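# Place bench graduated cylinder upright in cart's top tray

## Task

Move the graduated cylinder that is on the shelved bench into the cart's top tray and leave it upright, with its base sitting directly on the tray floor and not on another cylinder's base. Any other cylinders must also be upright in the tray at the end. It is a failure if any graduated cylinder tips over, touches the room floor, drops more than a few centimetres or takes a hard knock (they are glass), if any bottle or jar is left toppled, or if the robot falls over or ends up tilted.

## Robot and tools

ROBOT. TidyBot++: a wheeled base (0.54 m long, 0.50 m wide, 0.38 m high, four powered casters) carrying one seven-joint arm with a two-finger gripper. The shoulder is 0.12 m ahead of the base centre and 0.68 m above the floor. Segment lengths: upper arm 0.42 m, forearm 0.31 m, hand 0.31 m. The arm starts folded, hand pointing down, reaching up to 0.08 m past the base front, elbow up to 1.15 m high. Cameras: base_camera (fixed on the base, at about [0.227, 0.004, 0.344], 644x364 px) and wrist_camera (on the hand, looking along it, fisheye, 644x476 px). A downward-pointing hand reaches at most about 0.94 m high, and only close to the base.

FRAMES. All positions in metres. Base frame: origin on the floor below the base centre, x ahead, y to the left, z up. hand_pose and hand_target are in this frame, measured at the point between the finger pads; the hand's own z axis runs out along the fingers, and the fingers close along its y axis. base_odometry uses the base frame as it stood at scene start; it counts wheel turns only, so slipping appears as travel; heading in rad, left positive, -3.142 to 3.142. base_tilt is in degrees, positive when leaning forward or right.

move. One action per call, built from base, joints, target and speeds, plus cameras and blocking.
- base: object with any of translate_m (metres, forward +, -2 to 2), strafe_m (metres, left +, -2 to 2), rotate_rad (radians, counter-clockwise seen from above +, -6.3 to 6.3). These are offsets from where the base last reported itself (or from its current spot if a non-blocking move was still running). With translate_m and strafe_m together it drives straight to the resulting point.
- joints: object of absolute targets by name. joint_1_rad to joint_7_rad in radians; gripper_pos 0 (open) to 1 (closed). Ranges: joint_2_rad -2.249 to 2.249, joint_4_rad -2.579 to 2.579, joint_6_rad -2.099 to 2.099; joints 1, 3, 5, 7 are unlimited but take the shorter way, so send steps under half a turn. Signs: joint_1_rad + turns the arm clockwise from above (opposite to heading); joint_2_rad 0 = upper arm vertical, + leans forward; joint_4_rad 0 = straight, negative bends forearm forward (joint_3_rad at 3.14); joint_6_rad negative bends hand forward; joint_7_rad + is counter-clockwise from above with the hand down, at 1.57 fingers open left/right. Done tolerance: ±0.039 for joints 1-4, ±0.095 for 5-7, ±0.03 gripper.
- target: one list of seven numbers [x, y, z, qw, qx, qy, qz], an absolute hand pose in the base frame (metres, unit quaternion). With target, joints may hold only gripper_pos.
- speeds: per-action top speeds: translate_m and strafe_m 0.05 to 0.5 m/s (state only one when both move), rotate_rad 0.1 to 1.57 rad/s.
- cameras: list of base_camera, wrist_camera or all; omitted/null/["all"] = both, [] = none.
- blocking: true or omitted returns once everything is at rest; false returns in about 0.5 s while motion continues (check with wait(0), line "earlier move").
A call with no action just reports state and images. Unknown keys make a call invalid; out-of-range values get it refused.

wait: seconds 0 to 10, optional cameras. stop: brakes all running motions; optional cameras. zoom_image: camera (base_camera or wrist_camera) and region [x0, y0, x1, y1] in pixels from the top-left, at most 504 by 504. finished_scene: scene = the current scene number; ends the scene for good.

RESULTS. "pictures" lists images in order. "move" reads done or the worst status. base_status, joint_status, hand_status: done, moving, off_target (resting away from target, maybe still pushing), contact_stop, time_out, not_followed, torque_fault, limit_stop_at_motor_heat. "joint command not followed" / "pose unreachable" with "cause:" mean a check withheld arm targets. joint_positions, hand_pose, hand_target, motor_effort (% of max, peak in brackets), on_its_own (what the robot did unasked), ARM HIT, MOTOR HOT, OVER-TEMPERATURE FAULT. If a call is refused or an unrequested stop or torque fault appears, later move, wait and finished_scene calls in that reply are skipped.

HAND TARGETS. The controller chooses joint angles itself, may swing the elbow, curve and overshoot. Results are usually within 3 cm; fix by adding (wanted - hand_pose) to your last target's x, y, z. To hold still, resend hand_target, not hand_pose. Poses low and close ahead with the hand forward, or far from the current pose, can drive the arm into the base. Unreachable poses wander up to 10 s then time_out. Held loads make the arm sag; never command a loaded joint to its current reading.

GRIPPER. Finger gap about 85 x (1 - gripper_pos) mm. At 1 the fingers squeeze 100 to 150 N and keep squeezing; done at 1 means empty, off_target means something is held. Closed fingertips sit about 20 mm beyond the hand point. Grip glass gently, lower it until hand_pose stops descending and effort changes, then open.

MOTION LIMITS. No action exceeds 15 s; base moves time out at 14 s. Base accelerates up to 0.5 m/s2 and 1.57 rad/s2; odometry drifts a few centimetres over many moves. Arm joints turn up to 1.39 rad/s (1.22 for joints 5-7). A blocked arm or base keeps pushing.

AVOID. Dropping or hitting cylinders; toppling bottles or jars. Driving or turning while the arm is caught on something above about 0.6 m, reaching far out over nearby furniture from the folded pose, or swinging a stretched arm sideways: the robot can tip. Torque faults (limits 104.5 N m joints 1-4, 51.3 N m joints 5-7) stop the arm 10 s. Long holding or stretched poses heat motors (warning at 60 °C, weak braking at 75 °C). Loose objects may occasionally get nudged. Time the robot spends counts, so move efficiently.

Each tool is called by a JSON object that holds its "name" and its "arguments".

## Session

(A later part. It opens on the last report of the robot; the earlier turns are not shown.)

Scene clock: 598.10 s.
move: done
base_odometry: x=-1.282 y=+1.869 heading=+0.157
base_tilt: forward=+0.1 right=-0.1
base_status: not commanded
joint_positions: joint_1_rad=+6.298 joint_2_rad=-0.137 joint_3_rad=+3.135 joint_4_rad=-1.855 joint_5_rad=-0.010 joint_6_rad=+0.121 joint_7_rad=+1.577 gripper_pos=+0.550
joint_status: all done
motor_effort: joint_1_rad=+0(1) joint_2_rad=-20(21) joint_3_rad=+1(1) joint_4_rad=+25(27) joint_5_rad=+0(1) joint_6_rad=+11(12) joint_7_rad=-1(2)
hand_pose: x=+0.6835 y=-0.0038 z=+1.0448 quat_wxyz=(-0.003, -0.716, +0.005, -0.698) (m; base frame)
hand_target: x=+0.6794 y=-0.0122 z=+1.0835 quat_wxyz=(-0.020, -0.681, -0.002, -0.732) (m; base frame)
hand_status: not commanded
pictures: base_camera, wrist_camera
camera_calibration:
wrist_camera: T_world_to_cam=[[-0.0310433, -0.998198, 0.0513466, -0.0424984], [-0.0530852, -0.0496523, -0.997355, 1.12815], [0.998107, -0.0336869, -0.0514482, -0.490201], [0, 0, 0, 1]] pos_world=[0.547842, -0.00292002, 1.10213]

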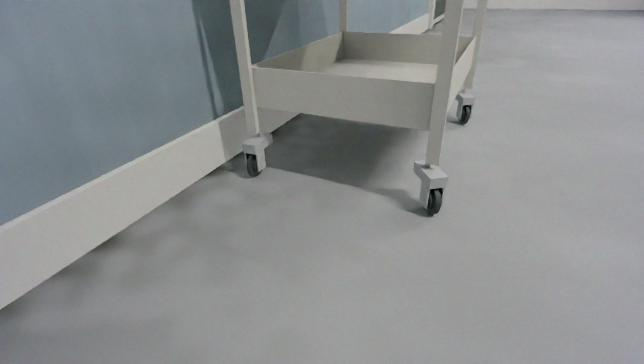

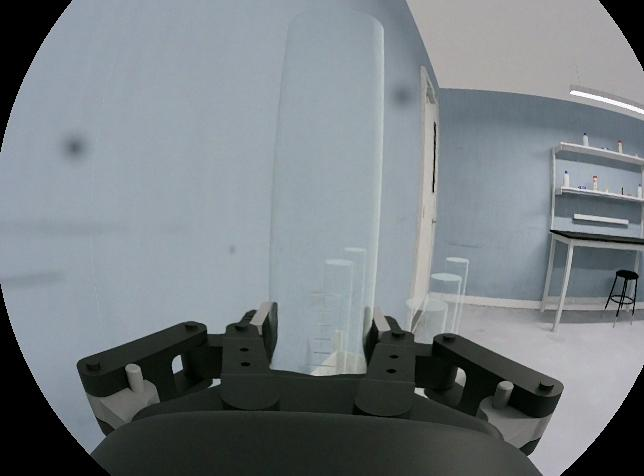

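{"name": "move", "arguments": {"base": {"translate_m": 0.15, "strafe_m": 0.031}, "speeds": {"translate_m": 0.12}}}

{"name": "zoom_image", "arguments": {"camera": "wrist_camera", "region": [260, 200, 500, 400]}}

Scene clock: 667.00 s.
move: done
base_odometry: x=-1.139 y=+1.924 heading=+0.158
base_tilt: forward=+0.1 right=-0.2
base_status: done
joint_positions: joint_1_rad=+6.298 joint_2_rad=-0.133 joint_3_rad=+3.135 joint_4_rad=-1.855 joint_5_rad=-0.010 joint_6_rad=+0.125 joint_7_rad=+1.577 gripper_pos=+0.550
joint_status: not commanded
motor_effort: joint_1_rad=+1(1) joint_2_rad=-20(22) joint_3_rad=+0(1) joint_4_rad=+25(27) joint_5_rad=+1(1) joint_6_rad=+11(12) joint_7_rad=-1(1)
hand_pose: x=+0.6849 y=-0.0039 z=+1.0436 quat_wxyz=(-0.003, -0.716, +0.005, -0.698) (m; base frame)
hand_target: x=+0.6794 y=-0.0122 z=+1.0835 quat_wxyz=(-0.020, -0.681, -0.002, -0.732) (m; base frame)
hand_status: not commanded
pictures: base_camera, wrist_camera
camera_calibration:
wrist_camera: T_world_to_cam=[[-0.0310599, -0.998198, 0.0513367, -0.0424045], [-0.0534548, -0.0496291, -0.997336, 1.12728], [0.998087, -0.0337214, -0.0518171, -0.491283], [0, 0, 0, 1]] pos_world=[0.549284, -0.0029491, 1.10099]

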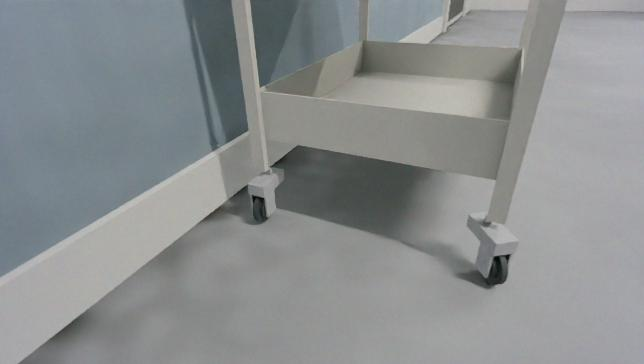

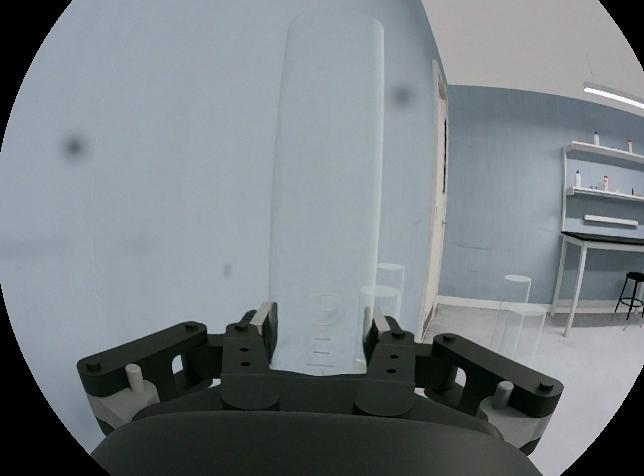

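Scaled by 2.100.

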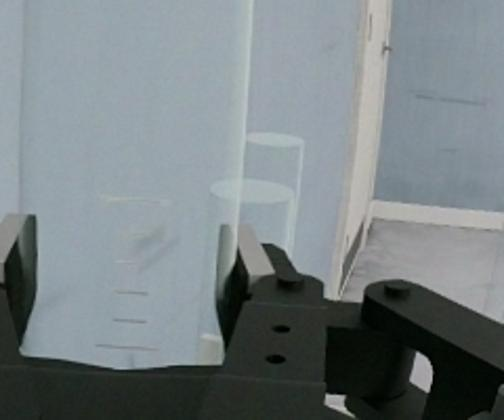

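{"name": "zoom_image", "arguments": {"camera": "wrist_camera", "region": [350, 250, 420, 320]}}

{"name": "zoom_image", "arguments": {"camera": "wrist_camera", "region": [490, 260, 560, 330]}}

Scaled by 7.200.

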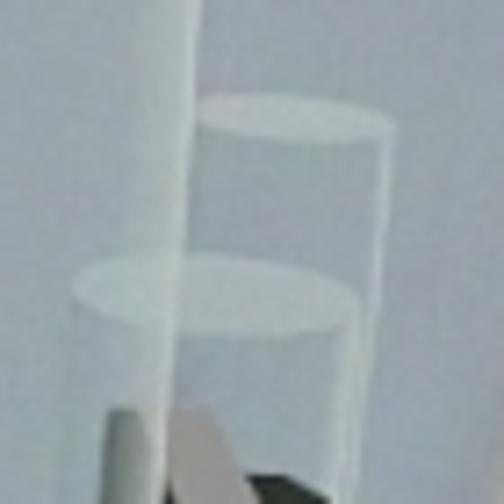

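Scaled by 7.200.

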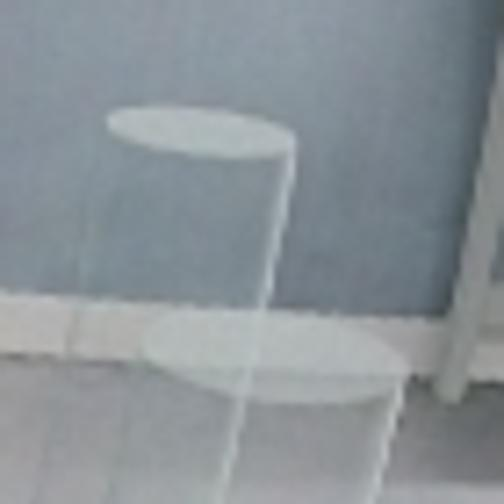

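{"name": "move", "arguments": {"base": {"translate_m": 0.08, "strafe_m": 0.005}, "speeds": {"translate_m": 0.1}, "cameras": []}}

{"name": "move", "arguments": {"joints": {"joint_2_rad": -0.1, "joint_4_rad": -1.97, "joint_6_rad": 0.35}}}

Scene clock: 717.03 s.
move: done
base_odometry: x=-1.060 y=+1.941 heading=+0.158
base_tilt: forward=+0.1 right=-0.1
base_status: done
joint_positions: joint_1_rad=+6.298 joint_2_rad=-0.133 joint_3_rad=+3.135 joint_4_rad=-1.855 joint_5_rad=-0.010 joint_6_rad=+0.126 joint_7_rad=+1.577 gripper_pos=+0.550
joint_status: not commanded
motor_effort: joint_1_rad=+1(1) joint_2_rad=-20(23) joint_3_rad=+1(2) joint_4_rad=+26(26) joint_5_rad=+0(1) joint_6_rad=+11(12) joint_7_rad=-1(1)
hand_pose: x=+0.6850 y=-0.0039 z=+1.0437 quat_wxyz=(-0.003, -0.716, +0.005, -0.698) (m; base frame)
hand_target: x=+0.6794 y=-0.0122 z=+1.0835 quat_wxyz=(-0.020, -0.681, -0.002, -0.732) (m; base frame)
hand_status: not commanded
pictures: none
No camera images: "cameras" was empty.

Scene clock: 718.40 s.
move: done
base_odometry: x=-1.060 y=+1.941 heading=+0.158
base_tilt: forward=+0.1 right=-0.2
base_status: not commanded
joint_positions: joint_1_rad=+6.298 joint_2_rad=-0.091 joint_3_rad=+3.135 joint_4_rad=-1.987 joint_5_rad=-0.010 joint_6_rad=+0.279 joint_7_rad=+1.577 gripper_pos=+0.550
joint_status: all done
motor_effort: joint_1_rad=+0(1) joint_2_rad=-20(23) joint_3_rad=+1(2) joint_4_rad=+24(27) joint_5_rad=+1(1) joint_6_rad=+11(12) joint_7_rad=-1(1)
hand_pose: x=+0.6896 y=-0.0045 z=+0.9857 quat_wxyz=(-0.003, -0.723, +0.005, -0.690) (m; base frame)
hand_target: x=+0.6881 y=-0.0125 z=+1.0236 quat_wxyz=(-0.019, -0.689, -0.002, -0.725) (m; base frame)
hand_status: not commanded
pictures: base_camera, wrist_camera
camera_calibration:
wrist_camera: T_world_to_cam=[[-0.0315061, -0.998154, 0.0519148, -0.0401852], [-0.0744076, -0.0494542, -0.996001, 1.08289], [0.99673, -0.035243, -0.0727121, -0.477474], [0, 0, 0, 1]] pos_world=[0.555221, -0.0033854, 1.04592]

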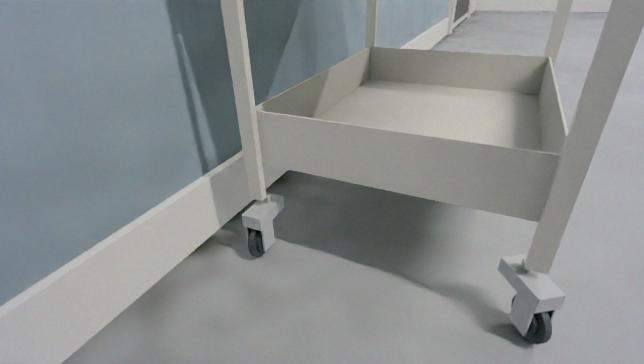

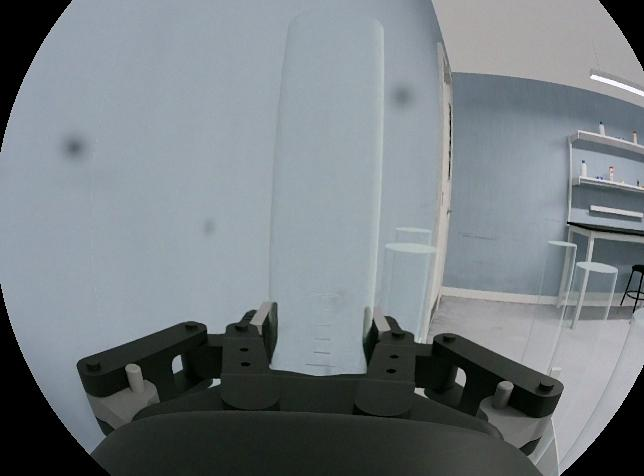

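{"name": "wait", "arguments": {"seconds": 0}}

{"name": "zoom_image", "arguments": {"camera": "wrist_camera", "region": [360, 160, 644, 400]}}

Scene clock: 742.13 s.
base_odometry: x=-1.060 y=+1.941 heading=+0.158
base_tilt: forward=+0.1 right=-0.2
base_status: not commanded
joint_positions: joint_1_rad=+6.298 joint_2_rad=-0.091 joint_3_rad=+3.135 joint_4_rad=-1.987 joint_5_rad=-0.010 joint_6_rad=+0.280 joint_7_rad=+1.577 gripper_pos=+0.550
joint_status: all done
motor_effort: joint_1_rad=+1(1) joint_2_rad=-21(23) joint_3_rad=+1(2) joint_4_rad=+24(27) joint_5_rad=+0(1) joint_6_rad=+10(12) joint_7_rad=-1(1)
hand_pose: x=+0.6896 y=-0.0045 z=+0.9860 quat_wxyz=(-0.003, -0.723, +0.005, -0.691) (m; base frame)
hand_target: x=+0.6881 y=-0.0125 z=+1.0236 quat_wxyz=(-0.019, -0.689, -0.002, -0.725) (m; base frame)
hand_status: not commanded
pictures: base_camera, wrist_camera
camera_calibration:
wrist_camera: T_world_to_cam=[[-0.0315656, -0.998153, 0.0518961, -0.0401439], [-0.0734379, -0.0494655, -0.996072, 1.08259], [0.9968, -0.0352528, -0.0717408, -0.478472], [0, 0, 0, 1]] pos_world=[0.555177, -0.00338644, 1.0461]

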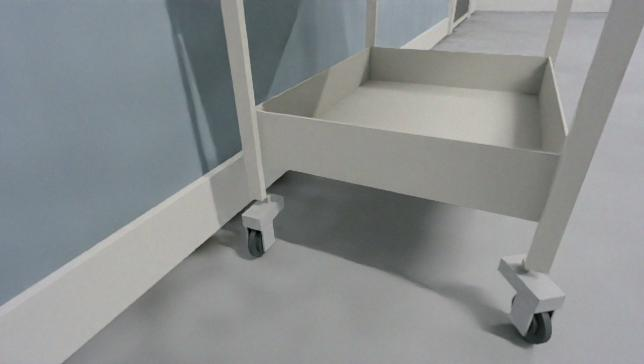

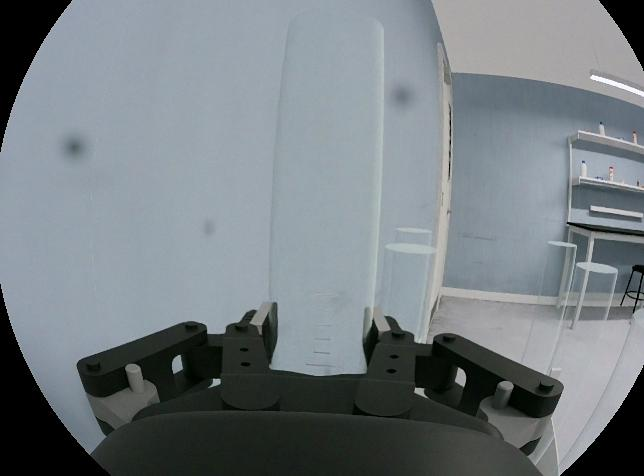

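Scaled by 1.775.

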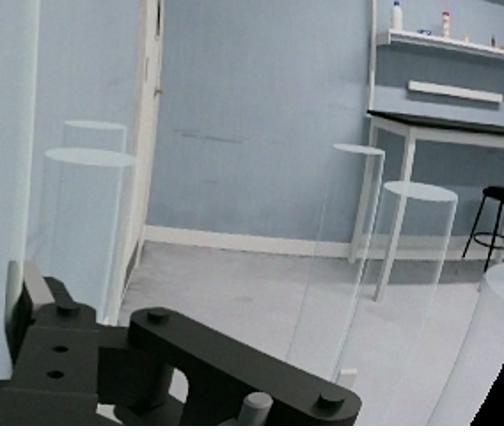

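{"name": "zoom_image", "arguments": {"camera": "base_camera", "region": [180, 0, 400, 180]}}

{"name": "zoom_image", "arguments": {"camera": "base_camera", "region": [180, 130, 644, 364]}}

Scaled by 2.291.

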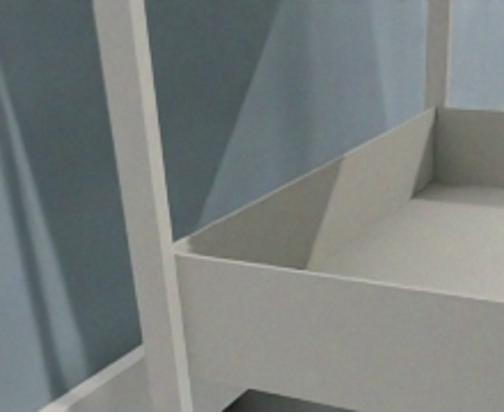

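Scaled by 1.086.

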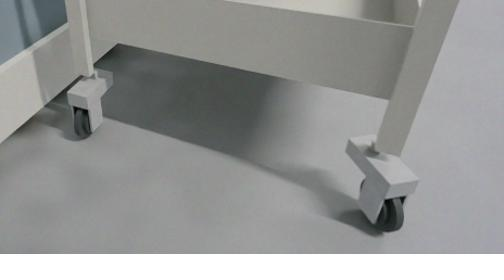

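{"name": "move", "arguments": {"base": {"translate_m": 0.012, "strafe_m": 0.0025}, "speeds": {"translate_m": 0.05}, "joints": {"joint_2_rad": -0.065, "joint_4_rad": -2.063, "joint_6_rad": 0.520}}}

{"name": "zoom_image", "arguments": {"camera": "wrist_camera", "region": [360, 160, 644, 400]}}

Scene clock: 910.47 s.
move: done
base_odometry: x=-1.049 y=+1.946 heading=+0.158
base_tilt: forward=+0.1 right=-0.1
base_status: done
joint_positions: joint_1_rad=+6.298 joint_2_rad=-0.058 joint_3_rad=+3.135 joint_4_rad=-2.078 joint_5_rad=-0.010 joint_6_rad=+0.449 joint_7_rad=+1.577 gripper_pos=+0.550
joint_status: all done
motor_effort: joint_1_rad=+1(2) joint_2_rad=-20(23) joint_3_rad=+1(2) joint_4_rad=+24(25) joint_5_rad=+0(1) joint_6_rad=+10(12) joint_7_rad=-1(1)
hand_pose: x=+0.6890 y=-0.0051 z=+0.9650 quat_wxyz=(-0.004, -0.707, +0.006, -0.707) (m; base frame)
hand_target: x=+0.6876 y=-0.0125 z=+1.0003 quat_wxyz=(-0.020, -0.674, -0.002, -0.739) (m; base frame)
hand_status: not commanded
pictures: base_camera, wrist_camera
camera_calibration:
wrist_camera: T_world_to_cam=[[-0.0354789, -0.998056, 0.0512438, -0.036312], [-0.0283793, -0.0502492, -0.998333, 1.03276], [0.998967, -0.036874, -0.0265414, -0.524463], [0, 0, 0, 1]] pos_world=[0.551942, -0.00368492, 1.01898]

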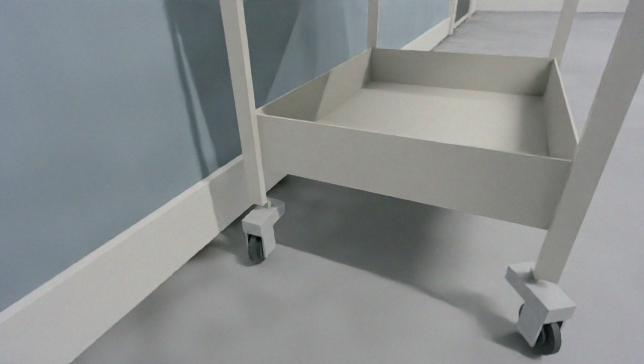

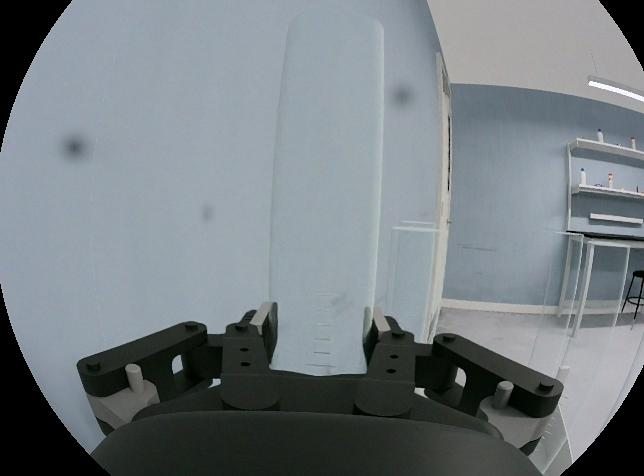

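Scaled by 1.775.

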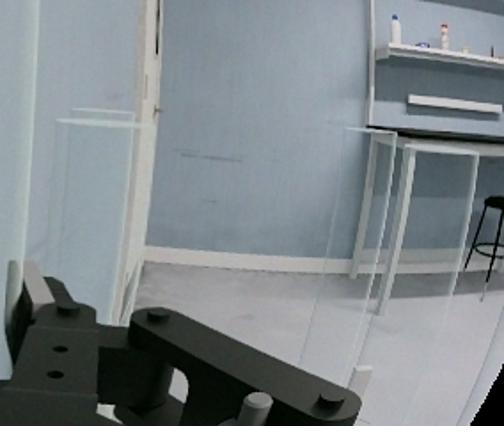

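{"name": "zoom_image", "arguments": {"camera": "wrist_camera", "region": [370, 200, 470, 270]}}

{"name": "zoom_image", "arguments": {"camera": "wrist_camera", "region": [540, 210, 644, 400]}}

Scaled by 5.040.

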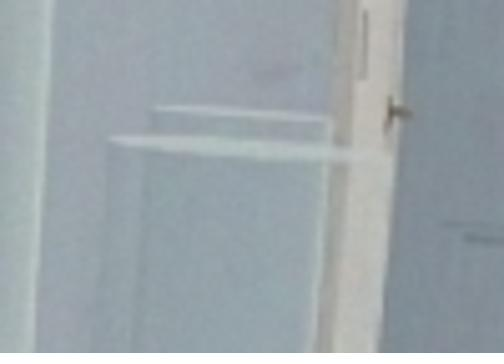

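Scaled by 2.653.

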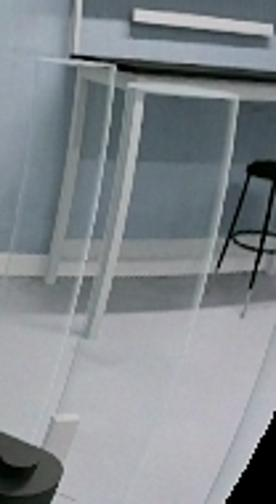

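{"name": "move", "arguments": {"joints": {"joint_2_rad": -0.032, "joint_4_rad": -2.124, "joint_6_rad": 0.613}, "cameras": ["wrist_camera"]}}

Scene clock: 959.90 s.
move: done
base_odometry: x=-1.049 y=+1.946 heading=+0.158
base_tilt: forward=+0.1 right=-0.1
base_status: not commanded
joint_positions: joint_1_rad=+6.298 joint_2_rad=-0.026 joint_3_rad=+3.135 joint_4_rad=-2.138 joint_5_rad=-0.010 joint_6_rad=+0.546 joint_7_rad=+1.577 gripper_pos=+0.550
joint_status: all done
motor_effort: joint_1_rad=+0(1) joint_2_rad=-22(23) joint_3_rad=+1(2) joint_4_rad=+23(24) joint_5_rad=+0(1) joint_6_rad=+11(12) joint_7_rad=-1(1)
hand_pose: x=+0.6886 y=-0.0054 z=+0.9424 quat_wxyz=(-0.004, -0.705, +0.006, -0.709) (m; base frame)
hand_target: x=+0.6880 y=-0.0125 z=+0.9744 quat_wxyz=(-0.020, -0.674, -0.002, -0.739) (m; base frame)
hand_status: not commanded
pictures: wrist_camera
camera_calibration:
wrist_camera: T_world_to_cam=[[-0.0366687, -0.998007, 0.0513577, -0.0347767], [-0.0222265, -0.0505651, -0.998473, 1.00601], [0.99908, -0.0377542, -0.0203281, -0.530639], [0, 0, 0, 1]] pos_world=[0.551236, -0.00387215, 0.995475]

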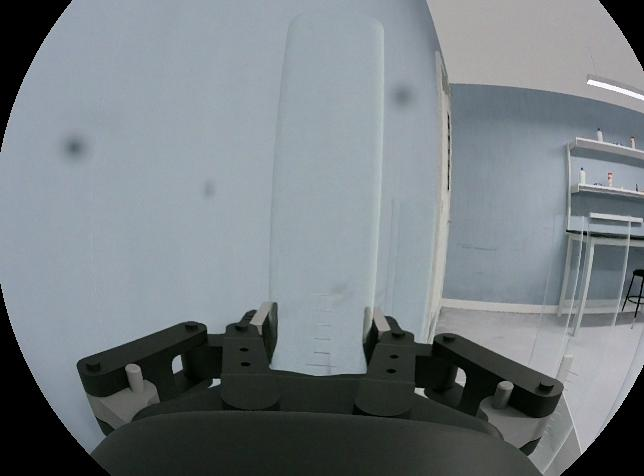

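{"name": "move", "arguments": {"joints": {"joint_2_rad": 0.0, "joint_4_rad": -2.171, "joint_6_rad": 0.686}, "cameras": ["wrist_camera"]}}

Scene clock: 966.67 s.
move: done
base_odometry: x=-1.049 y=+1.946 heading=+0.158
base_tilt: forward=+0.1 right=-0.2
base_status: not commanded
joint_positions: joint_1_rad=+6.298 joint_2_rad=+0.006 joint_3_rad=+3.135 joint_4_rad=-2.184 joint_5_rad=-0.010 joint_6_rad=+0.622 joint_7_rad=+1.577 gripper_pos=+0.550
joint_status: all done
motor_effort: joint_1_rad=+0(1) joint_2_rad=-21(23) joint_3_rad=+0(1) joint_4_rad=+22(23) joint_5_rad=+1(1) joint_6_rad=+11(12) joint_7_rad=-1(1)
hand_pose: x=+0.6886 y=-0.0057 z=+0.9211 quat_wxyz=(-0.005, -0.706, +0.006, -0.708) (m; base frame)
hand_target: x=+0.6884 y=-0.0125 z=+0.9517 quat_wxyz=(-0.020, -0.676, -0.002, -0.737) (m; base frame)
hand_status: not commanded
pictures: wrist_camera
camera_calibration:
wrist_camera: T_world_to_cam=[[-0.0371796, -0.997972, 0.051662, -0.0338663], [-0.0249374, -0.0507551, -0.9984, 0.986585], [0.998997, -0.0384084, -0.0229998, -0.528533], [0, 0, 0, 1]] pos_world=[0.551347, -0.0040236, 0.974599]

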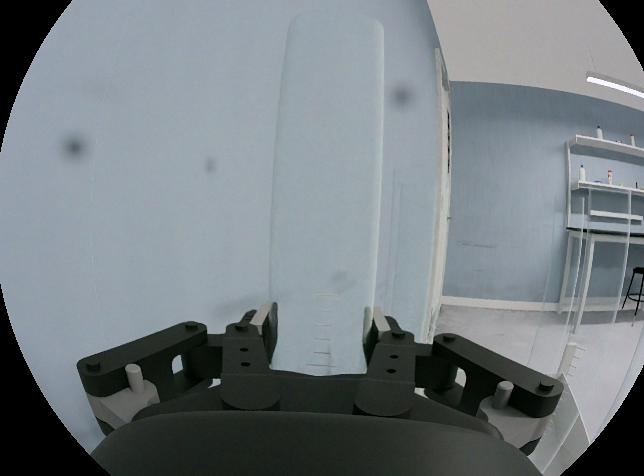

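{"name": "move", "arguments": {"joints": {"joint_2_rad": 0.0165, "joint_4_rad": -2.1945, "joint_6_rad": 0.724}, "cameras": []}}

{"name": "move", "arguments": {"joints": {"joint_2_rad": 0.0259, "joint_4_rad": -2.2055, "joint_6_rad": 0.743}, "cameras": ["wrist_camera"]}}

Scene clock: 981.50 s.
move: done
base_odometry: x=-1.049 y=+1.946 heading=+0.158
base_tilt: forward=+0.1 right=-0.2
base_status: not commanded
joint_positions: joint_1_rad=+6.298 joint_2_rad=+0.019 joint_3_rad=+3.135 joint_4_rad=-2.206 joint_5_rad=-0.010 joint_6_rad=+0.661 joint_7_rad=+1.577 gripper_pos=+0.550
joint_status: all done
motor_effort: joint_1_rad=+1(1) joint_2_rad=-22(23) joint_3_rad=+1(1) joint_4_rad=+21(23) joint_5_rad=+0(1) joint_6_rad=+11(11) joint_7_rad=-1(1)
hand_pose: x=+0.6877 y=-0.0058 z=+0.9131 quat_wxyz=(-0.005, -0.705, +0.006, -0.709) (m; base frame)
hand_target: x=+0.6881 y=-0.0125 z=+0.9408 quat_wxyz=(-0.020, -0.677, -0.002, -0.736) (m; base frame)
hand_status: not commanded
pictures: none
No camera images: "cameras" was empty.

Scene clock: 982.03 s.
move: done
base_odometry: x=-1.049 y=+1.946 heading=+0.158
base_tilt: forward=+0.1 right=-0.2
base_status: not commanded
joint_positions: joint_1_rad=+6.298 joint_2_rad=+0.028 joint_3_rad=+3.135 joint_4_rad=-2.215 joint_5_rad=-0.010 joint_6_rad=+0.679 joint_7_rad=+1.577 gripper_pos=+0.550
joint_status: all done
motor_effort: joint_1_rad=+1(1) joint_2_rad=-22(23) joint_3_rad=+0(1) joint_4_rad=+21(22) joint_5_rad=+0(1) joint_6_rad=+10(12) joint_7_rad=-1(1)
hand_pose: x=+0.6878 y=-0.0058 z=+0.9087 quat_wxyz=(-0.005, -0.705, +0.006, -0.709) (m; base frame)
hand_target: x=+0.6882 y=-0.0125 z=+0.9352 quat_wxyz=(-0.020, -0.677, -0.002, -0.735) (m; base frame)
hand_status: not commanded
pictures: wrist_camera
camera_calibration:
wrist_camera: T_world_to_cam=[[-0.0378398, -0.997942, 0.0517753, -0.0330741], [-0.0213244, -0.0509942, -0.998471, 0.971745], [0.999056, -0.0388861, -0.0193509, -0.531375], [0, 0, 0, 1]] pos_world=[0.550344, -0.00411571, 0.96169]

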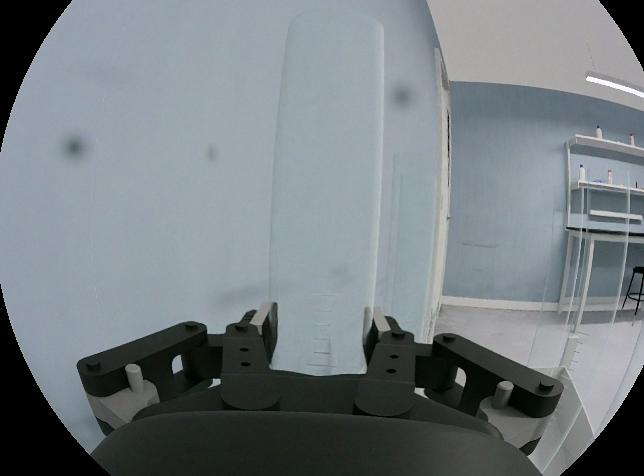

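{"name": "move", "arguments": {"joints": {"joint_2_rad": 0.0353, "joint_4_rad": -2.2165, "joint_6_rad": 0.762}, "cameras": []}}

Scene clock: 988.90 s.
move: done
base_odometry: x=-1.049 y=+1.946 heading=+0.158
base_tilt: forward=+0.1 right=-0.1
base_status: not commanded
joint_positions: joint_1_rad=+6.298 joint_2_rad=+0.037 joint_3_rad=+3.135 joint_4_rad=-2.226 joint_5_rad=-0.010 joint_6_rad=+0.698 joint_7_rad=+1.577 gripper_pos=+0.550
joint_status: all done
motor_effort: joint_1_rad=+1(1) joint_2_rad=-22(23) joint_3_rad=+0(1) joint_4_rad=+21(22) joint_5_rad=+0(1) joint_6_rad=+10(11) joint_7_rad=-1(1)
hand_pose: x=+0.6877 y=-0.0059 z=+0.9038 quat_wxyz=(-0.005, -0.705, +0.006, -0.709) (m; base frame)
hand_target: x=+0.6882 y=-0.0126 z=+0.9296 quat_wxyz=(-0.020, -0.678, -0.002, -0.735) (m; base frame)
hand_status: not commanded
pictures: none
No camera images: "cameras" was empty.

{"name": "move", "arguments": {"joints": {"joint_2_rad": 0.0453, "joint_4_rad": -2.227, "joint_6_rad": 0.783}, "cameras": []}}

Scene clock: 993.27 s.
move: done
base_odometry: x=-1.049 y=+1.946 heading=+0.158
base_tilt: forward=+0.1 right=-0.1
base_status: not commanded
joint_positions: joint_1_rad=+6.298 joint_2_rad=+0.047 joint_3_rad=+3.135 joint_4_rad=-2.236 joint_5_rad=-0.010 joint_6_rad=+0.720 joint_7_rad=+1.577 gripper_pos=+0.550
joint_status: all done
motor_effort: joint_1_rad=+1(1) joint_2_rad=-22(23) joint_3_rad=+0(1) joint_4_rad=+21(22) joint_5_rad=+1(1) joint_6_rad=+11(11) joint_7_rad=-1(1)
hand_pose: x=+0.6878 y=-0.0060 z=+0.8992 quat_wxyz=(-0.005, -0.704, +0.006, -0.710) (m; base frame)
hand_target: x=+0.6883 y=-0.0126 z=+0.9246 quat_wxyz=(-0.020, -0.678, -0.002, -0.735) (m; base frame)
hand_status: not commanded
pictures: none
No camera images: "cameras" was empty.

{"name": "move", "arguments": {"joints": {"joint_2_rad": 0.0553, "joint_4_rad": -2.2375, "joint_6_rad": 0.800}, "cameras": ["wrist_camera"]}}

Scene clock: 1000.60 s.
move: done
base_odometry: x=-1.049 y=+1.946 heading=+0.158
base_tilt: forward=+0.1 right=-0.2
base_status: not commanded
joint_positions: joint_1_rad=+6.298 joint_2_rad=+0.057 joint_3_rad=+3.135 joint_4_rad=-2.246 joint_5_rad=-0.010 joint_6_rad=+0.737 joint_7_rad=+1.577 gripper_pos=+0.550
joint_status: all done
motor_effort: joint_1_rad=+0(1) joint_2_rad=-22(23) joint_3_rad=+0(2) joint_4_rad=+21(22) joint_5_rad=+0(1) joint_6_rad=+11(12) joint_7_rad=-1(1)
hand_pose: x=+0.6879 y=-0.0060 z=+0.8931 quat_wxyz=(-0.005, -0.706, +0.006, -0.709) (m; base frame)
hand_target: x=+0.6884 y=-0.0126 z=+0.9184 quat_wxyz=(-0.020, -0.679, -0.002, -0.734) (m; base frame)
hand_status: not commanded
pictures: wrist_camera
camera_calibration:
wrist_camera: T_world_to_cam=[[-0.0381829, -0.997914, 0.0520467, -0.032448], [-0.0236376, -0.0511682, -0.99841, 0.957641], [0.998991, -0.0393525, -0.0216346, -0.529688], [0, 0, 0, 1]] pos_world=[0.550551, -0.00422421, 0.946348]

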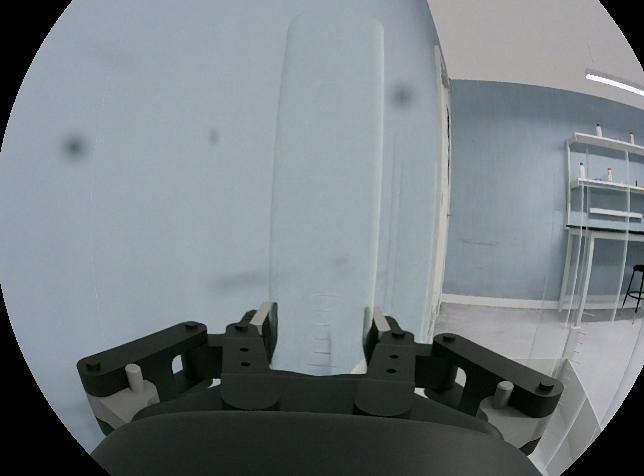

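{"name": "zoom_image", "arguments": {"camera": "wrist_camera", "region": [400, 270, 644, 476]}}

{"name": "zoom_image", "arguments": {"camera": "wrist_camera", "region": [240, 280, 400, 400]}}

Scaled by 2.066.

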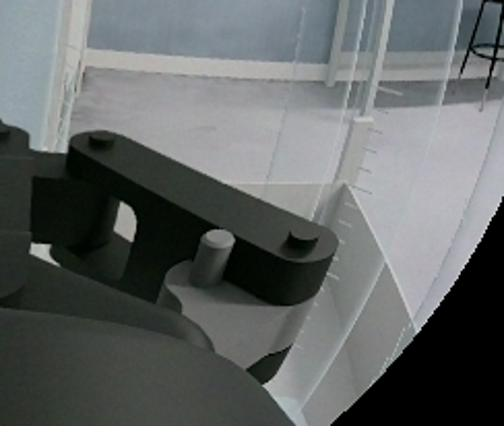

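Scaled by 3.150.

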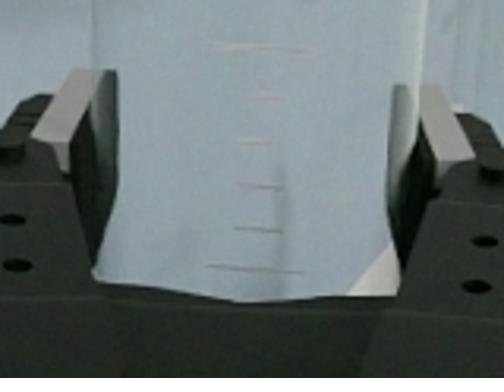

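{"name": "move", "arguments": {"joints": {"joint_2_rad": 0.066, "joint_4_rad": -2.248, "joint_6_rad": 0.821}, "cameras": []}}

Scene clock: 1024.53 s.
move: done
base_odometry: x=-1.049 y=+1.946 heading=+0.158
base_tilt: forward=+0.1 right=-0.1
base_status: not commanded
joint_positions: joint_1_rad=+6.298 joint_2_rad=+0.068 joint_3_rad=+3.135 joint_4_rad=-2.257 joint_5_rad=-0.010 joint_6_rad=+0.758 joint_7_rad=+1.577 gripper_pos=+0.550
joint_status: all done
motor_effort: joint_1_rad=+1(1) joint_2_rad=-23(24) joint_3_rad=+0(1) joint_4_rad=+20(21) joint_5_rad=+1(1) joint_6_rad=+10(12) joint_7_rad=-1(1)
hand_pose: x=+0.6879 y=-0.0061 z=+0.8880 quat_wxyz=(-0.005, -0.705, +0.006, -0.709) (m; base frame)
hand_target: x=+0.6884 y=-0.0126 z=+0.9131 quat_wxyz=(-0.020, -0.679, -0.002, -0.734) (m; base frame)
hand_status: not commanded
pictures: none
No camera images: "cameras" was empty.

{"name": "move", "arguments": {"joints": {"joint_2_rad": 0.0767, "joint_4_rad": -2.2585, "joint_6_rad": 0.842}, "cameras": []}}

Scene clock: 1037.03 s.
move: done
base_odometry: x=-1.049 y=+1.946 heading=+0.158
base_tilt: forward=+0.1 right=-0.2
base_status: not commanded
joint_positions: joint_1_rad=+6.298 joint_2_rad=+0.078 joint_3_rad=+3.135 joint_4_rad=-2.267 joint_5_rad=-0.010 joint_6_rad=+0.779 joint_7_rad=+1.577 gripper_pos=+0.550
joint_status: all done
motor_effort: joint_1_rad=+0(1) joint_2_rad=-23(24) joint_3_rad=+1(1) joint_4_rad=+20(21) joint_5_rad=+0(1) joint_6_rad=+11(12) joint_7_rad=-1(1)
hand_pose: x=+0.6878 y=-0.0061 z=+0.8830 quat_wxyz=(-0.005, -0.705, +0.006, -0.709) (m; base frame)
hand_target: x=+0.6884 y=-0.0126 z=+0.9079 quat_wxyz=(-0.020, -0.679, -0.002, -0.734) (m; base frame)
hand_status: not commanded
pictures: none
No camera images: "cameras" was empty.

{"name": "move", "arguments": {"joints": {"joint_2_rad": 0.0881, "joint_4_rad": -2.2695, "joint_6_rad": 0.863}, "cameras": []}}

Scene clock: 1048.07 s.
move: done
base_odometry: x=-1.049 y=+1.946 heading=+0.158
base_tilt: forward=+0.1 right=-0.2
base_status: not commanded
joint_positions: joint_1_rad=+6.298 joint_2_rad=+0.090 joint_3_rad=+3.135 joint_4_rad=-2.278 joint_5_rad=-0.010 joint_6_rad=+0.800 joint_7_rad=+1.577 gripper_pos=+0.550
joint_status: all done
motor_effort: joint_1_rad=+0(1) joint_2_rad=-23(25) joint_3_rad=+1(1) joint_4_rad=+20(21) joint_5_rad=+0(1) joint_6_rad=+10(12) joint_7_rad=-1(1)
hand_pose: x=+0.6877 y=-0.0062 z=+0.8771 quat_wxyz=(-0.005, -0.706, +0.006, -0.708) (m; base frame)
hand_target: x=+0.6882 y=-0.0126 z=+0.9020 quat_wxyz=(-0.020, -0.680, -0.002, -0.733) (m; base frame)
hand_status: not commanded
pictures: none
No camera images: "cameras" was empty.

{"name": "move", "arguments": {"joints": {"joint_2_rad": 0.0994, "joint_4_rad": -2.280, "joint_6_rad": 0.884}, "cameras": []}}

Scene clock: 1059.03 s.
move: done
base_odometry: x=-1.049 y=+1.946 heading=+0.158
base_tilt: forward=+0.1 right=-0.2
base_status: not commanded
joint_positions: joint_1_rad=+6.298 joint_2_rad=+0.101 joint_3_rad=+3.135 joint_4_rad=-2.288 joint_5_rad=-0.010 joint_6_rad=+0.821 joint_7_rad=+1.577 gripper_pos=+0.550
joint_status: all done
motor_effort: joint_1_rad=+0(1) joint_2_rad=-24(24) joint_3_rad=+0(1) joint_4_rad=+19(21) joint_5_rad=+1(1) joint_6_rad=+11(12) joint_7_rad=-1(2)
hand_pose: x=+0.6875 y=-0.0063 z=+0.8719 quat_wxyz=(-0.005, -0.706, +0.006, -0.708) (m; base frame)
hand_target: x=+0.6881 y=-0.0126 z=+0.8966 quat_wxyz=(-0.020, -0.680, -0.002, -0.733) (m; base frame)
hand_status: not commanded
pictures: none
No camera images: "cameras" was empty.

{"name": "move", "arguments": {"joints": {"joint_2_rad": 0.111, "joint_4_rad": -2.290, "joint_6_rad": 0.905}, "cameras": ["wrist_camera"]}}

Scene clock: 1066.93 s.
move: done
base_odometry: x=-1.049 y=+1.946 heading=+0.158
base_tilt: forward=+0.1 right=-0.2
base_status: not commanded
joint_positions: joint_1_rad=+6.298 joint_2_rad=+0.109 joint_3_rad=+3.135 joint_4_rad=-2.295 joint_5_rad=-0.010 joint_6_rad=+0.845 joint_7_rad=+1.577 gripper_pos=+0.550
joint_status: all done
motor_effort: joint_1_rad=+1(1) joint_2_rad=-23(24) joint_3_rad=+0(1) joint_4_rad=+18(21) joint_5_rad=+1(1) joint_6_rad=+11(11) joint_7_rad=-1(1)
hand_pose: x=+0.6873 y=-0.0063 z=+0.8715 quat_wxyz=(-0.005, -0.703, +0.006, -0.712) (m; base frame)
hand_target: x=+0.6880 y=-0.0126 z=+0.8912 quat_wxyz=(-0.020, -0.680, -0.002, -0.733) (m; base frame)
hand_status: not commanded
pictures: wrist_camera
camera_calibration:
wrist_camera: T_world_to_cam=[[-0.0394358, -0.997854, 0.0522722, -0.0309869], [-0.015476, -0.0516966, -0.998543, 0.930542], [0.999102, -0.0401873, -0.0134041, -0.536889], [0, 0, 0, 1]] pos_world=[0.549586, -0.0043906, 0.923609]

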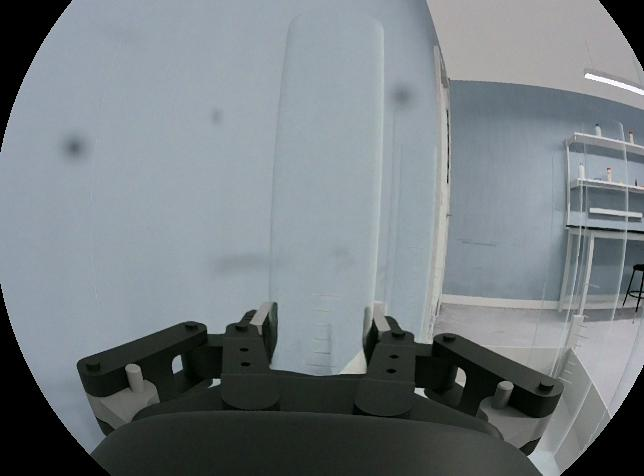

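{"name": "move", "arguments": {"joints": {"gripper_pos": 0.47}, "cameras": ["wrist_camera"]}}

Scene clock: 1081.97 s.
move: done
base_odometry: x=-1.049 y=+1.946 heading=+0.158
base_tilt: forward=+0.1 right=-0.1
base_status: not commanded
joint_positions: joint_1_rad=+6.298 joint_2_rad=+0.109 joint_3_rad=+3.135 joint_4_rad=-2.295 joint_5_rad=-0.010 joint_6_rad=+0.852 joint_7_rad=+1.577 gripper_pos=+0.470
joint_status: all done
motor_effort: joint_1_rad=+1(1) joint_2_rad=-21(23) joint_3_rad=+0(1) joint_4_rad=+17(19) joint_5_rad=+0(1) joint_6_rad=+8(11) joint_7_rad=-1(1)
hand_pose: x=+0.6873 y=-0.0063 z=+0.8734 quat_wxyz=(-0.006, -0.700, +0.006, -0.714) (m; base frame)
hand_target: x=+0.6880 y=-0.0126 z=+0.8912 quat_wxyz=(-0.020, -0.680, -0.002, -0.733) (m; base frame)
hand_status: not commanded
pictures: wrist_camera
camera_calibration:
wrist_camera: T_world_to_cam=[[-0.0398107, -0.997847, 0.0521281, -0.0307208], [-0.00921739, -0.0518005, -0.998615, 0.92825], [0.999165, -0.0402361, -0.00713532, -0.542351], [0, 0, 0, 1]] pos_world=[0.549231, -0.00439296, 0.924696]

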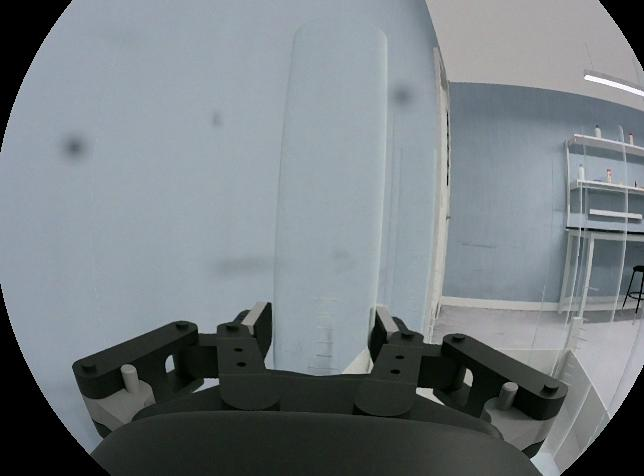

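{"name": "move", "arguments": {"joints": {"gripper_pos": 0.3}, "cameras": ["wrist_camera"]}}

Scene clock: 1087.60 s.
move: done
base_odometry: x=-1.049 y=+1.946 heading=+0.158
base_tilt: forward=+0.1 right=-0.2
base_status: not commanded
joint_positions: joint_1_rad=+6.298 joint_2_rad=+0.109 joint_3_rad=+3.135 joint_4_rad=-2.295 joint_5_rad=-0.010 joint_6_rad=+0.852 joint_7_rad=+1.577 gripper_pos=+0.300
joint_status: all done
motor_effort: joint_1_rad=+1(1) joint_2_rad=-22(22) joint_3_rad=+0(1) joint_4_rad=+17(18) joint_5_rad=+0(1) joint_6_rad=+9(10) joint_7_rad=-1(1)
hand_pose: x=+0.6873 y=-0.0063 z=+0.8734 quat_wxyz=(-0.006, -0.700, +0.006, -0.714) (m; base frame)
hand_target: x=+0.6880 y=-0.0126 z=+0.8912 quat_wxyz=(-0.020, -0.680, -0.002, -0.733) (m; base frame)
hand_status: not commanded
pictures: wrist_camera
camera_calibration:
wrist_camera: T_world_to_cam=[[-0.0398107, -0.997847, 0.0521281, -0.0307208], [-0.00921739, -0.0518005, -0.998615, 0.92825], [0.999165, -0.0402361, -0.00713532, -0.542351], [0, 0, 0, 1]] pos_world=[0.549231, -0.00439296, 0.924696]

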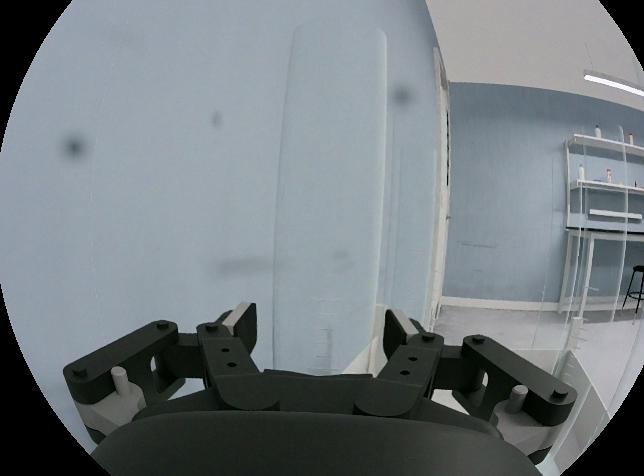

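{"name": "move", "arguments": {"joints": {"gripper_pos": 0.08}, "cameras": ["wrist_camera"]}}

Scene clock: 1104.07 s.
move: done
base_odometry: x=-1.049 y=+1.946 heading=+0.158
base_tilt: forward=+0.1 right=-0.2
base_status: not commanded
joint_positions: joint_1_rad=+6.298 joint_2_rad=+0.109 joint_3_rad=+3.135 joint_4_rad=-2.295 joint_5_rad=-0.010 joint_6_rad=+0.852 joint_7_rad=+1.577 gripper_pos=+0.080
joint_status: all done
motor_effort: joint_1_rad=+1(1) joint_2_rad=-21(22) joint_3_rad=+1(1) joint_4_rad=+18(18) joint_5_rad=+0(1) joint_6_rad=+9(10) joint_7_rad=-1(1)
hand_pose: x=+0.6873 y=-0.0063 z=+0.8734 quat_wxyz=(-0.006, -0.700, +0.006, -0.714) (m; base frame)
hand_target: x=+0.6880 y=-0.0126 z=+0.8912 quat_wxyz=(-0.020, -0.680, -0.002, -0.733) (m; base frame)
hand_status: not commanded
pictures: wrist_camera
camera_calibration:
wrist_camera: T_world_to_cam=[[-0.0398107, -0.997847, 0.0521281, -0.0307208], [-0.00921739, -0.0518005, -0.998615, 0.92825], [0.999165, -0.0402361, -0.00713532, -0.542351], [0, 0, 0, 1]] pos_world=[0.549231, -0.00439296, 0.924696]

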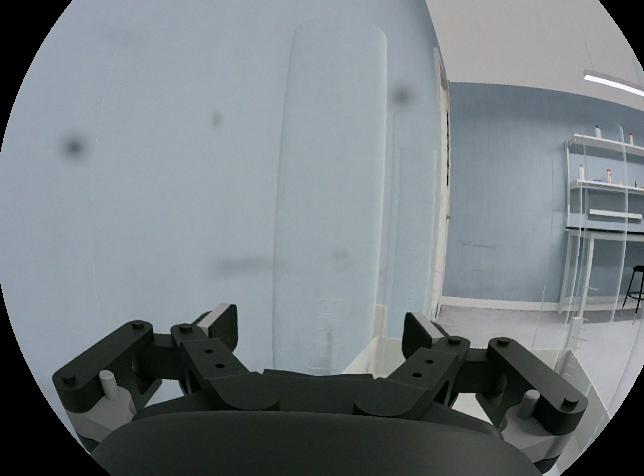

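{"name": "move", "arguments": {"base": {"translate_m": -0.03}, "speeds": {"translate_m": 0.05}, "cameras": ["wrist_camera"]}}

Scene clock: 1116.37 s.
move: done
base_odometry: x=-1.078 y=+1.941 heading=+0.157
base_tilt: forward=+0.1 right=-0.2
base_status: done
joint_positions: joint_1_rad=+6.298 joint_2_rad=+0.109 joint_3_rad=+3.135 joint_4_rad=-2.295 joint_5_rad=-0.010 joint_6_rad=+0.852 joint_7_rad=+1.577 gripper_pos=+0.080
joint_status: not commanded
motor_effort: joint_1_rad=+1(1) joint_2_rad=-20(24) joint_3_rad=+1(1) joint_4_rad=+17(18) joint_5_rad=+1(1) joint_6_rad=+9(9) joint_7_rad=-1(1)
hand_pose: x=+0.6873 y=-0.0063 z=+0.8733 quat_wxyz=(-0.006, -0.700, +0.006, -0.714) (m; base frame)
hand_target: x=+0.6880 y=-0.0126 z=+0.8912 quat_wxyz=(-0.020, -0.680, -0.002, -0.733) (m; base frame)
hand_status: not commanded
pictures: wrist_camera
camera_calibration:
wrist_camera: T_world_to_cam=[[-0.0398179, -0.997846, 0.052129, -0.0307118], [-0.00916728, -0.0518034, -0.998615, 0.928098], [0.999165, -0.0402406, -0.00708484, -0.542414], [0, 0, 0, 1]] pos_world=[0.549246, -0.0043941, 0.924571]

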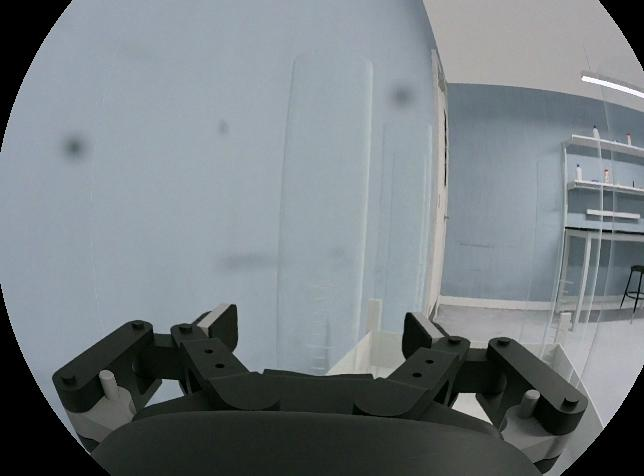

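{"name": "move", "arguments": {"base": {"translate_m": -0.06}, "speeds": {"translate_m": 0.08}, "cameras": ["wrist_camera"]}}

Scene clock: 1121.90 s.
move: done
base_odometry: x=-1.138 y=+1.931 heading=+0.157
base_tilt: forward=+0.1 right=-0.2
base_status: done
joint_positions: joint_1_rad=+6.298 joint_2_rad=+0.111 joint_3_rad=+3.135 joint_4_rad=-2.295 joint_5_rad=-0.010 joint_6_rad=+0.853 joint_7_rad=+1.577 gripper_pos=+0.080
joint_status: not commanded
motor_effort: joint_1_rad=+1(1) joint_2_rad=-21(23) joint_3_rad=+1(1) joint_4_rad=+18(19) joint_5_rad=+0(1) joint_6_rad=+9(10) joint_7_rad=-1(2)
hand_pose: x=+0.6876 y=-0.0063 z=+0.8725 quat_wxyz=(-0.006, -0.701, +0.006, -0.713) (m; base frame)
hand_target: x=+0.6880 y=-0.0126 z=+0.8912 quat_wxyz=(-0.020, -0.680, -0.002, -0.733) (m; base frame)
hand_status: not commanded
pictures: wrist_camera
camera_calibration:
wrist_camera: T_world_to_cam=[[-0.0397569, -0.997847, 0.0521602, -0.0307345], [-0.0103873, -0.0517859, -0.998604, 0.928146], [0.999155, -0.0402432, -0.00830606, -0.541611], [0, 0, 0, 1]] pos_world=[0.549573, -0.00439959, 0.923955]

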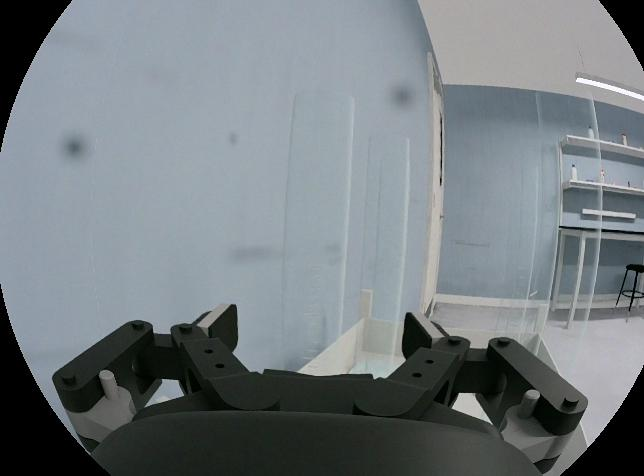

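{"name": "move", "arguments": {"base": {"translate_m": -0.09}, "speeds": {"translate_m": 0.15}, "cameras": []}}

{"name": "move", "arguments": {"joints": {"joint_1_rad": 0.1, "joint_2_rad": -0.376, "joint_4_rad": -1.3, "joint_6_rad": -1.1}, "cameras": ["wrist_camera"]}}

Scene clock: 1131.50 s.
move: done
base_odometry: x=-1.227 y=+1.917 heading=+0.157
base_tilt: forward=+0.1 right=-0.2
base_status: done
joint_positions: joint_1_rad=+6.298 joint_2_rad=+0.111 joint_3_rad=+3.135 joint_4_rad=-2.295 joint_5_rad=-0.010 joint_6_rad=+0.853 joint_7_rad=+1.577 gripper_pos=+0.080
joint_status: not commanded
motor_effort: joint_1_rad=+1(1) joint_2_rad=-22(24) joint_3_rad=+1(2) joint_4_rad=+18(19) joint_5_rad=+0(1) joint_6_rad=+8(10) joint_7_rad=-1(2)
hand_pose: x=+0.6877 y=-0.0063 z=+0.8721 quat_wxyz=(-0.006, -0.701, +0.006, -0.713) (m; base frame)
hand_target: x=+0.6880 y=-0.0126 z=+0.8912 quat_wxyz=(-0.020, -0.680, -0.002, -0.733) (m; base frame)
hand_status: not commanded
pictures: none
No camera images: "cameras" was empty.

Scene clock: 1134.43 s.
move: done
base_odometry: x=-1.227 y=+1.917 heading=+0.157
base_tilt: forward=+0.1 right=-0.1
base_status: not commanded
joint_positions: joint_1_rad=+6.356 joint_2_rad=-0.376 joint_3_rad=+3.135 joint_4_rad=-1.317 joint_5_rad=-0.010 joint_6_rad=-1.045 joint_7_rad=+1.577 gripper_pos=+0.080
joint_status: all done
motor_effort: joint_1_rad=+1(2) joint_2_rad=-5(23) joint_3_rad=+1(2) joint_4_rad=+19(25) joint_5_rad=+0(1) joint_6_rad=+9(10) joint_7_rad=-1(2)
hand_pose: x=+0.5029 y=-0.0205 z=+1.1328 quat_wxyz=(-0.016, -0.837, +0.024, -0.546) (m; base frame)
hand_target: x=+0.4936 y=-0.0354 z=+1.1263 quat_wxyz=(-0.034, -0.847, +0.029, -0.529) (m; base frame)
hand_status: not commanded
pictures: wrist_camera
camera_calibration:
wrist_camera: T_world_to_cam=[[-0.0563757, -0.996731, 0.0578701, -0.06385], [-0.429972, -0.0280741, -0.902406, 1.28793], [0.90108, -0.0757562, -0.426984, 0.167382], [0, 0, 0, 1]] pos_world=[0.39935, -0.0148036, 1.2374]

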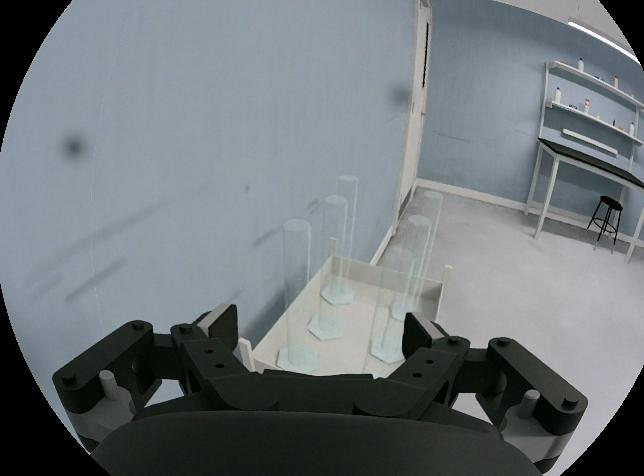

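{"name": "move", "arguments": {"joints": {"joint_1_rad": 0.2, "joint_6_rad": -1.45}, "cameras": ["wrist_camera"]}}

{"name": "zoom_image", "arguments": {"camera": "wrist_camera", "region": [200, 120, 460, 380]}}

Scene clock: 1142.53 s.
move: done
base_odometry: x=-1.227 y=+1.917 heading=+0.157
base_tilt: forward=+0.1 right=-0.2
base_status: not commanded
joint_positions: joint_1_rad=+6.458 joint_2_rad=-0.376 joint_3_rad=+3.135 joint_4_rad=-1.316 joint_5_rad=-0.010 joint_6_rad=-1.397 joint_7_rad=+1.577 gripper_pos=+0.080
joint_status: all done
motor_effort: joint_1_rad=+1(1) joint_2_rad=-5(6) joint_3_rad=+1(2) joint_4_rad=+18(20) joint_5_rad=+0(1) joint_6_rad=+7(9) joint_7_rad=-1(1)
hand_pose: x=+0.4391 y=-0.0493 z=+1.0429 quat_wxyz=(-0.030, -0.917, +0.073, -0.391) (m; base frame)
hand_target: x=+0.4257 y=-0.0601 z=+1.0386 quat_wxyz=(-0.043, -0.924, +0.078, -0.372) (m; base frame)
hand_status: not commanded
pictures: wrist_camera
camera_calibration:
wrist_camera: T_world_to_cam=[[-0.136618, -0.989228, 0.0525679, -0.0498033], [-0.710693, 0.0609069, -0.700861, 1.09601], [0.69011, -0.13311, -0.711358, 0.570698], [0, 0, 0, 1]] pos_world=[0.378278, -0.0400557, 1.17674]

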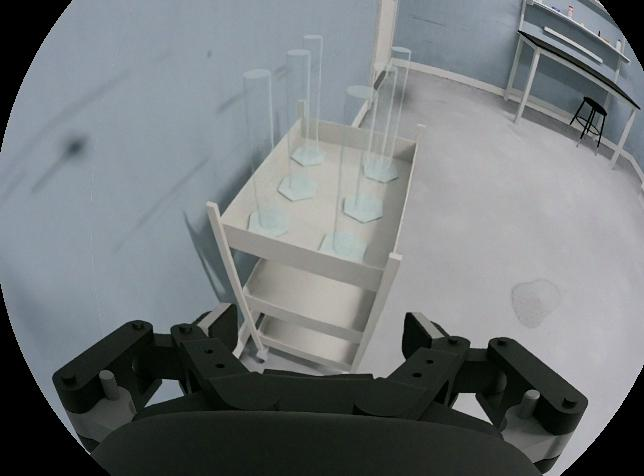

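Scaled by 1.938.

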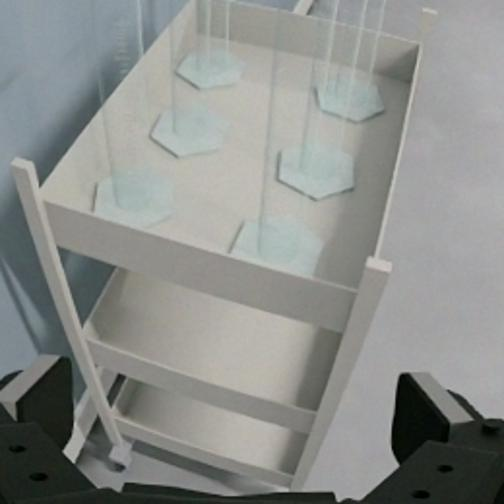

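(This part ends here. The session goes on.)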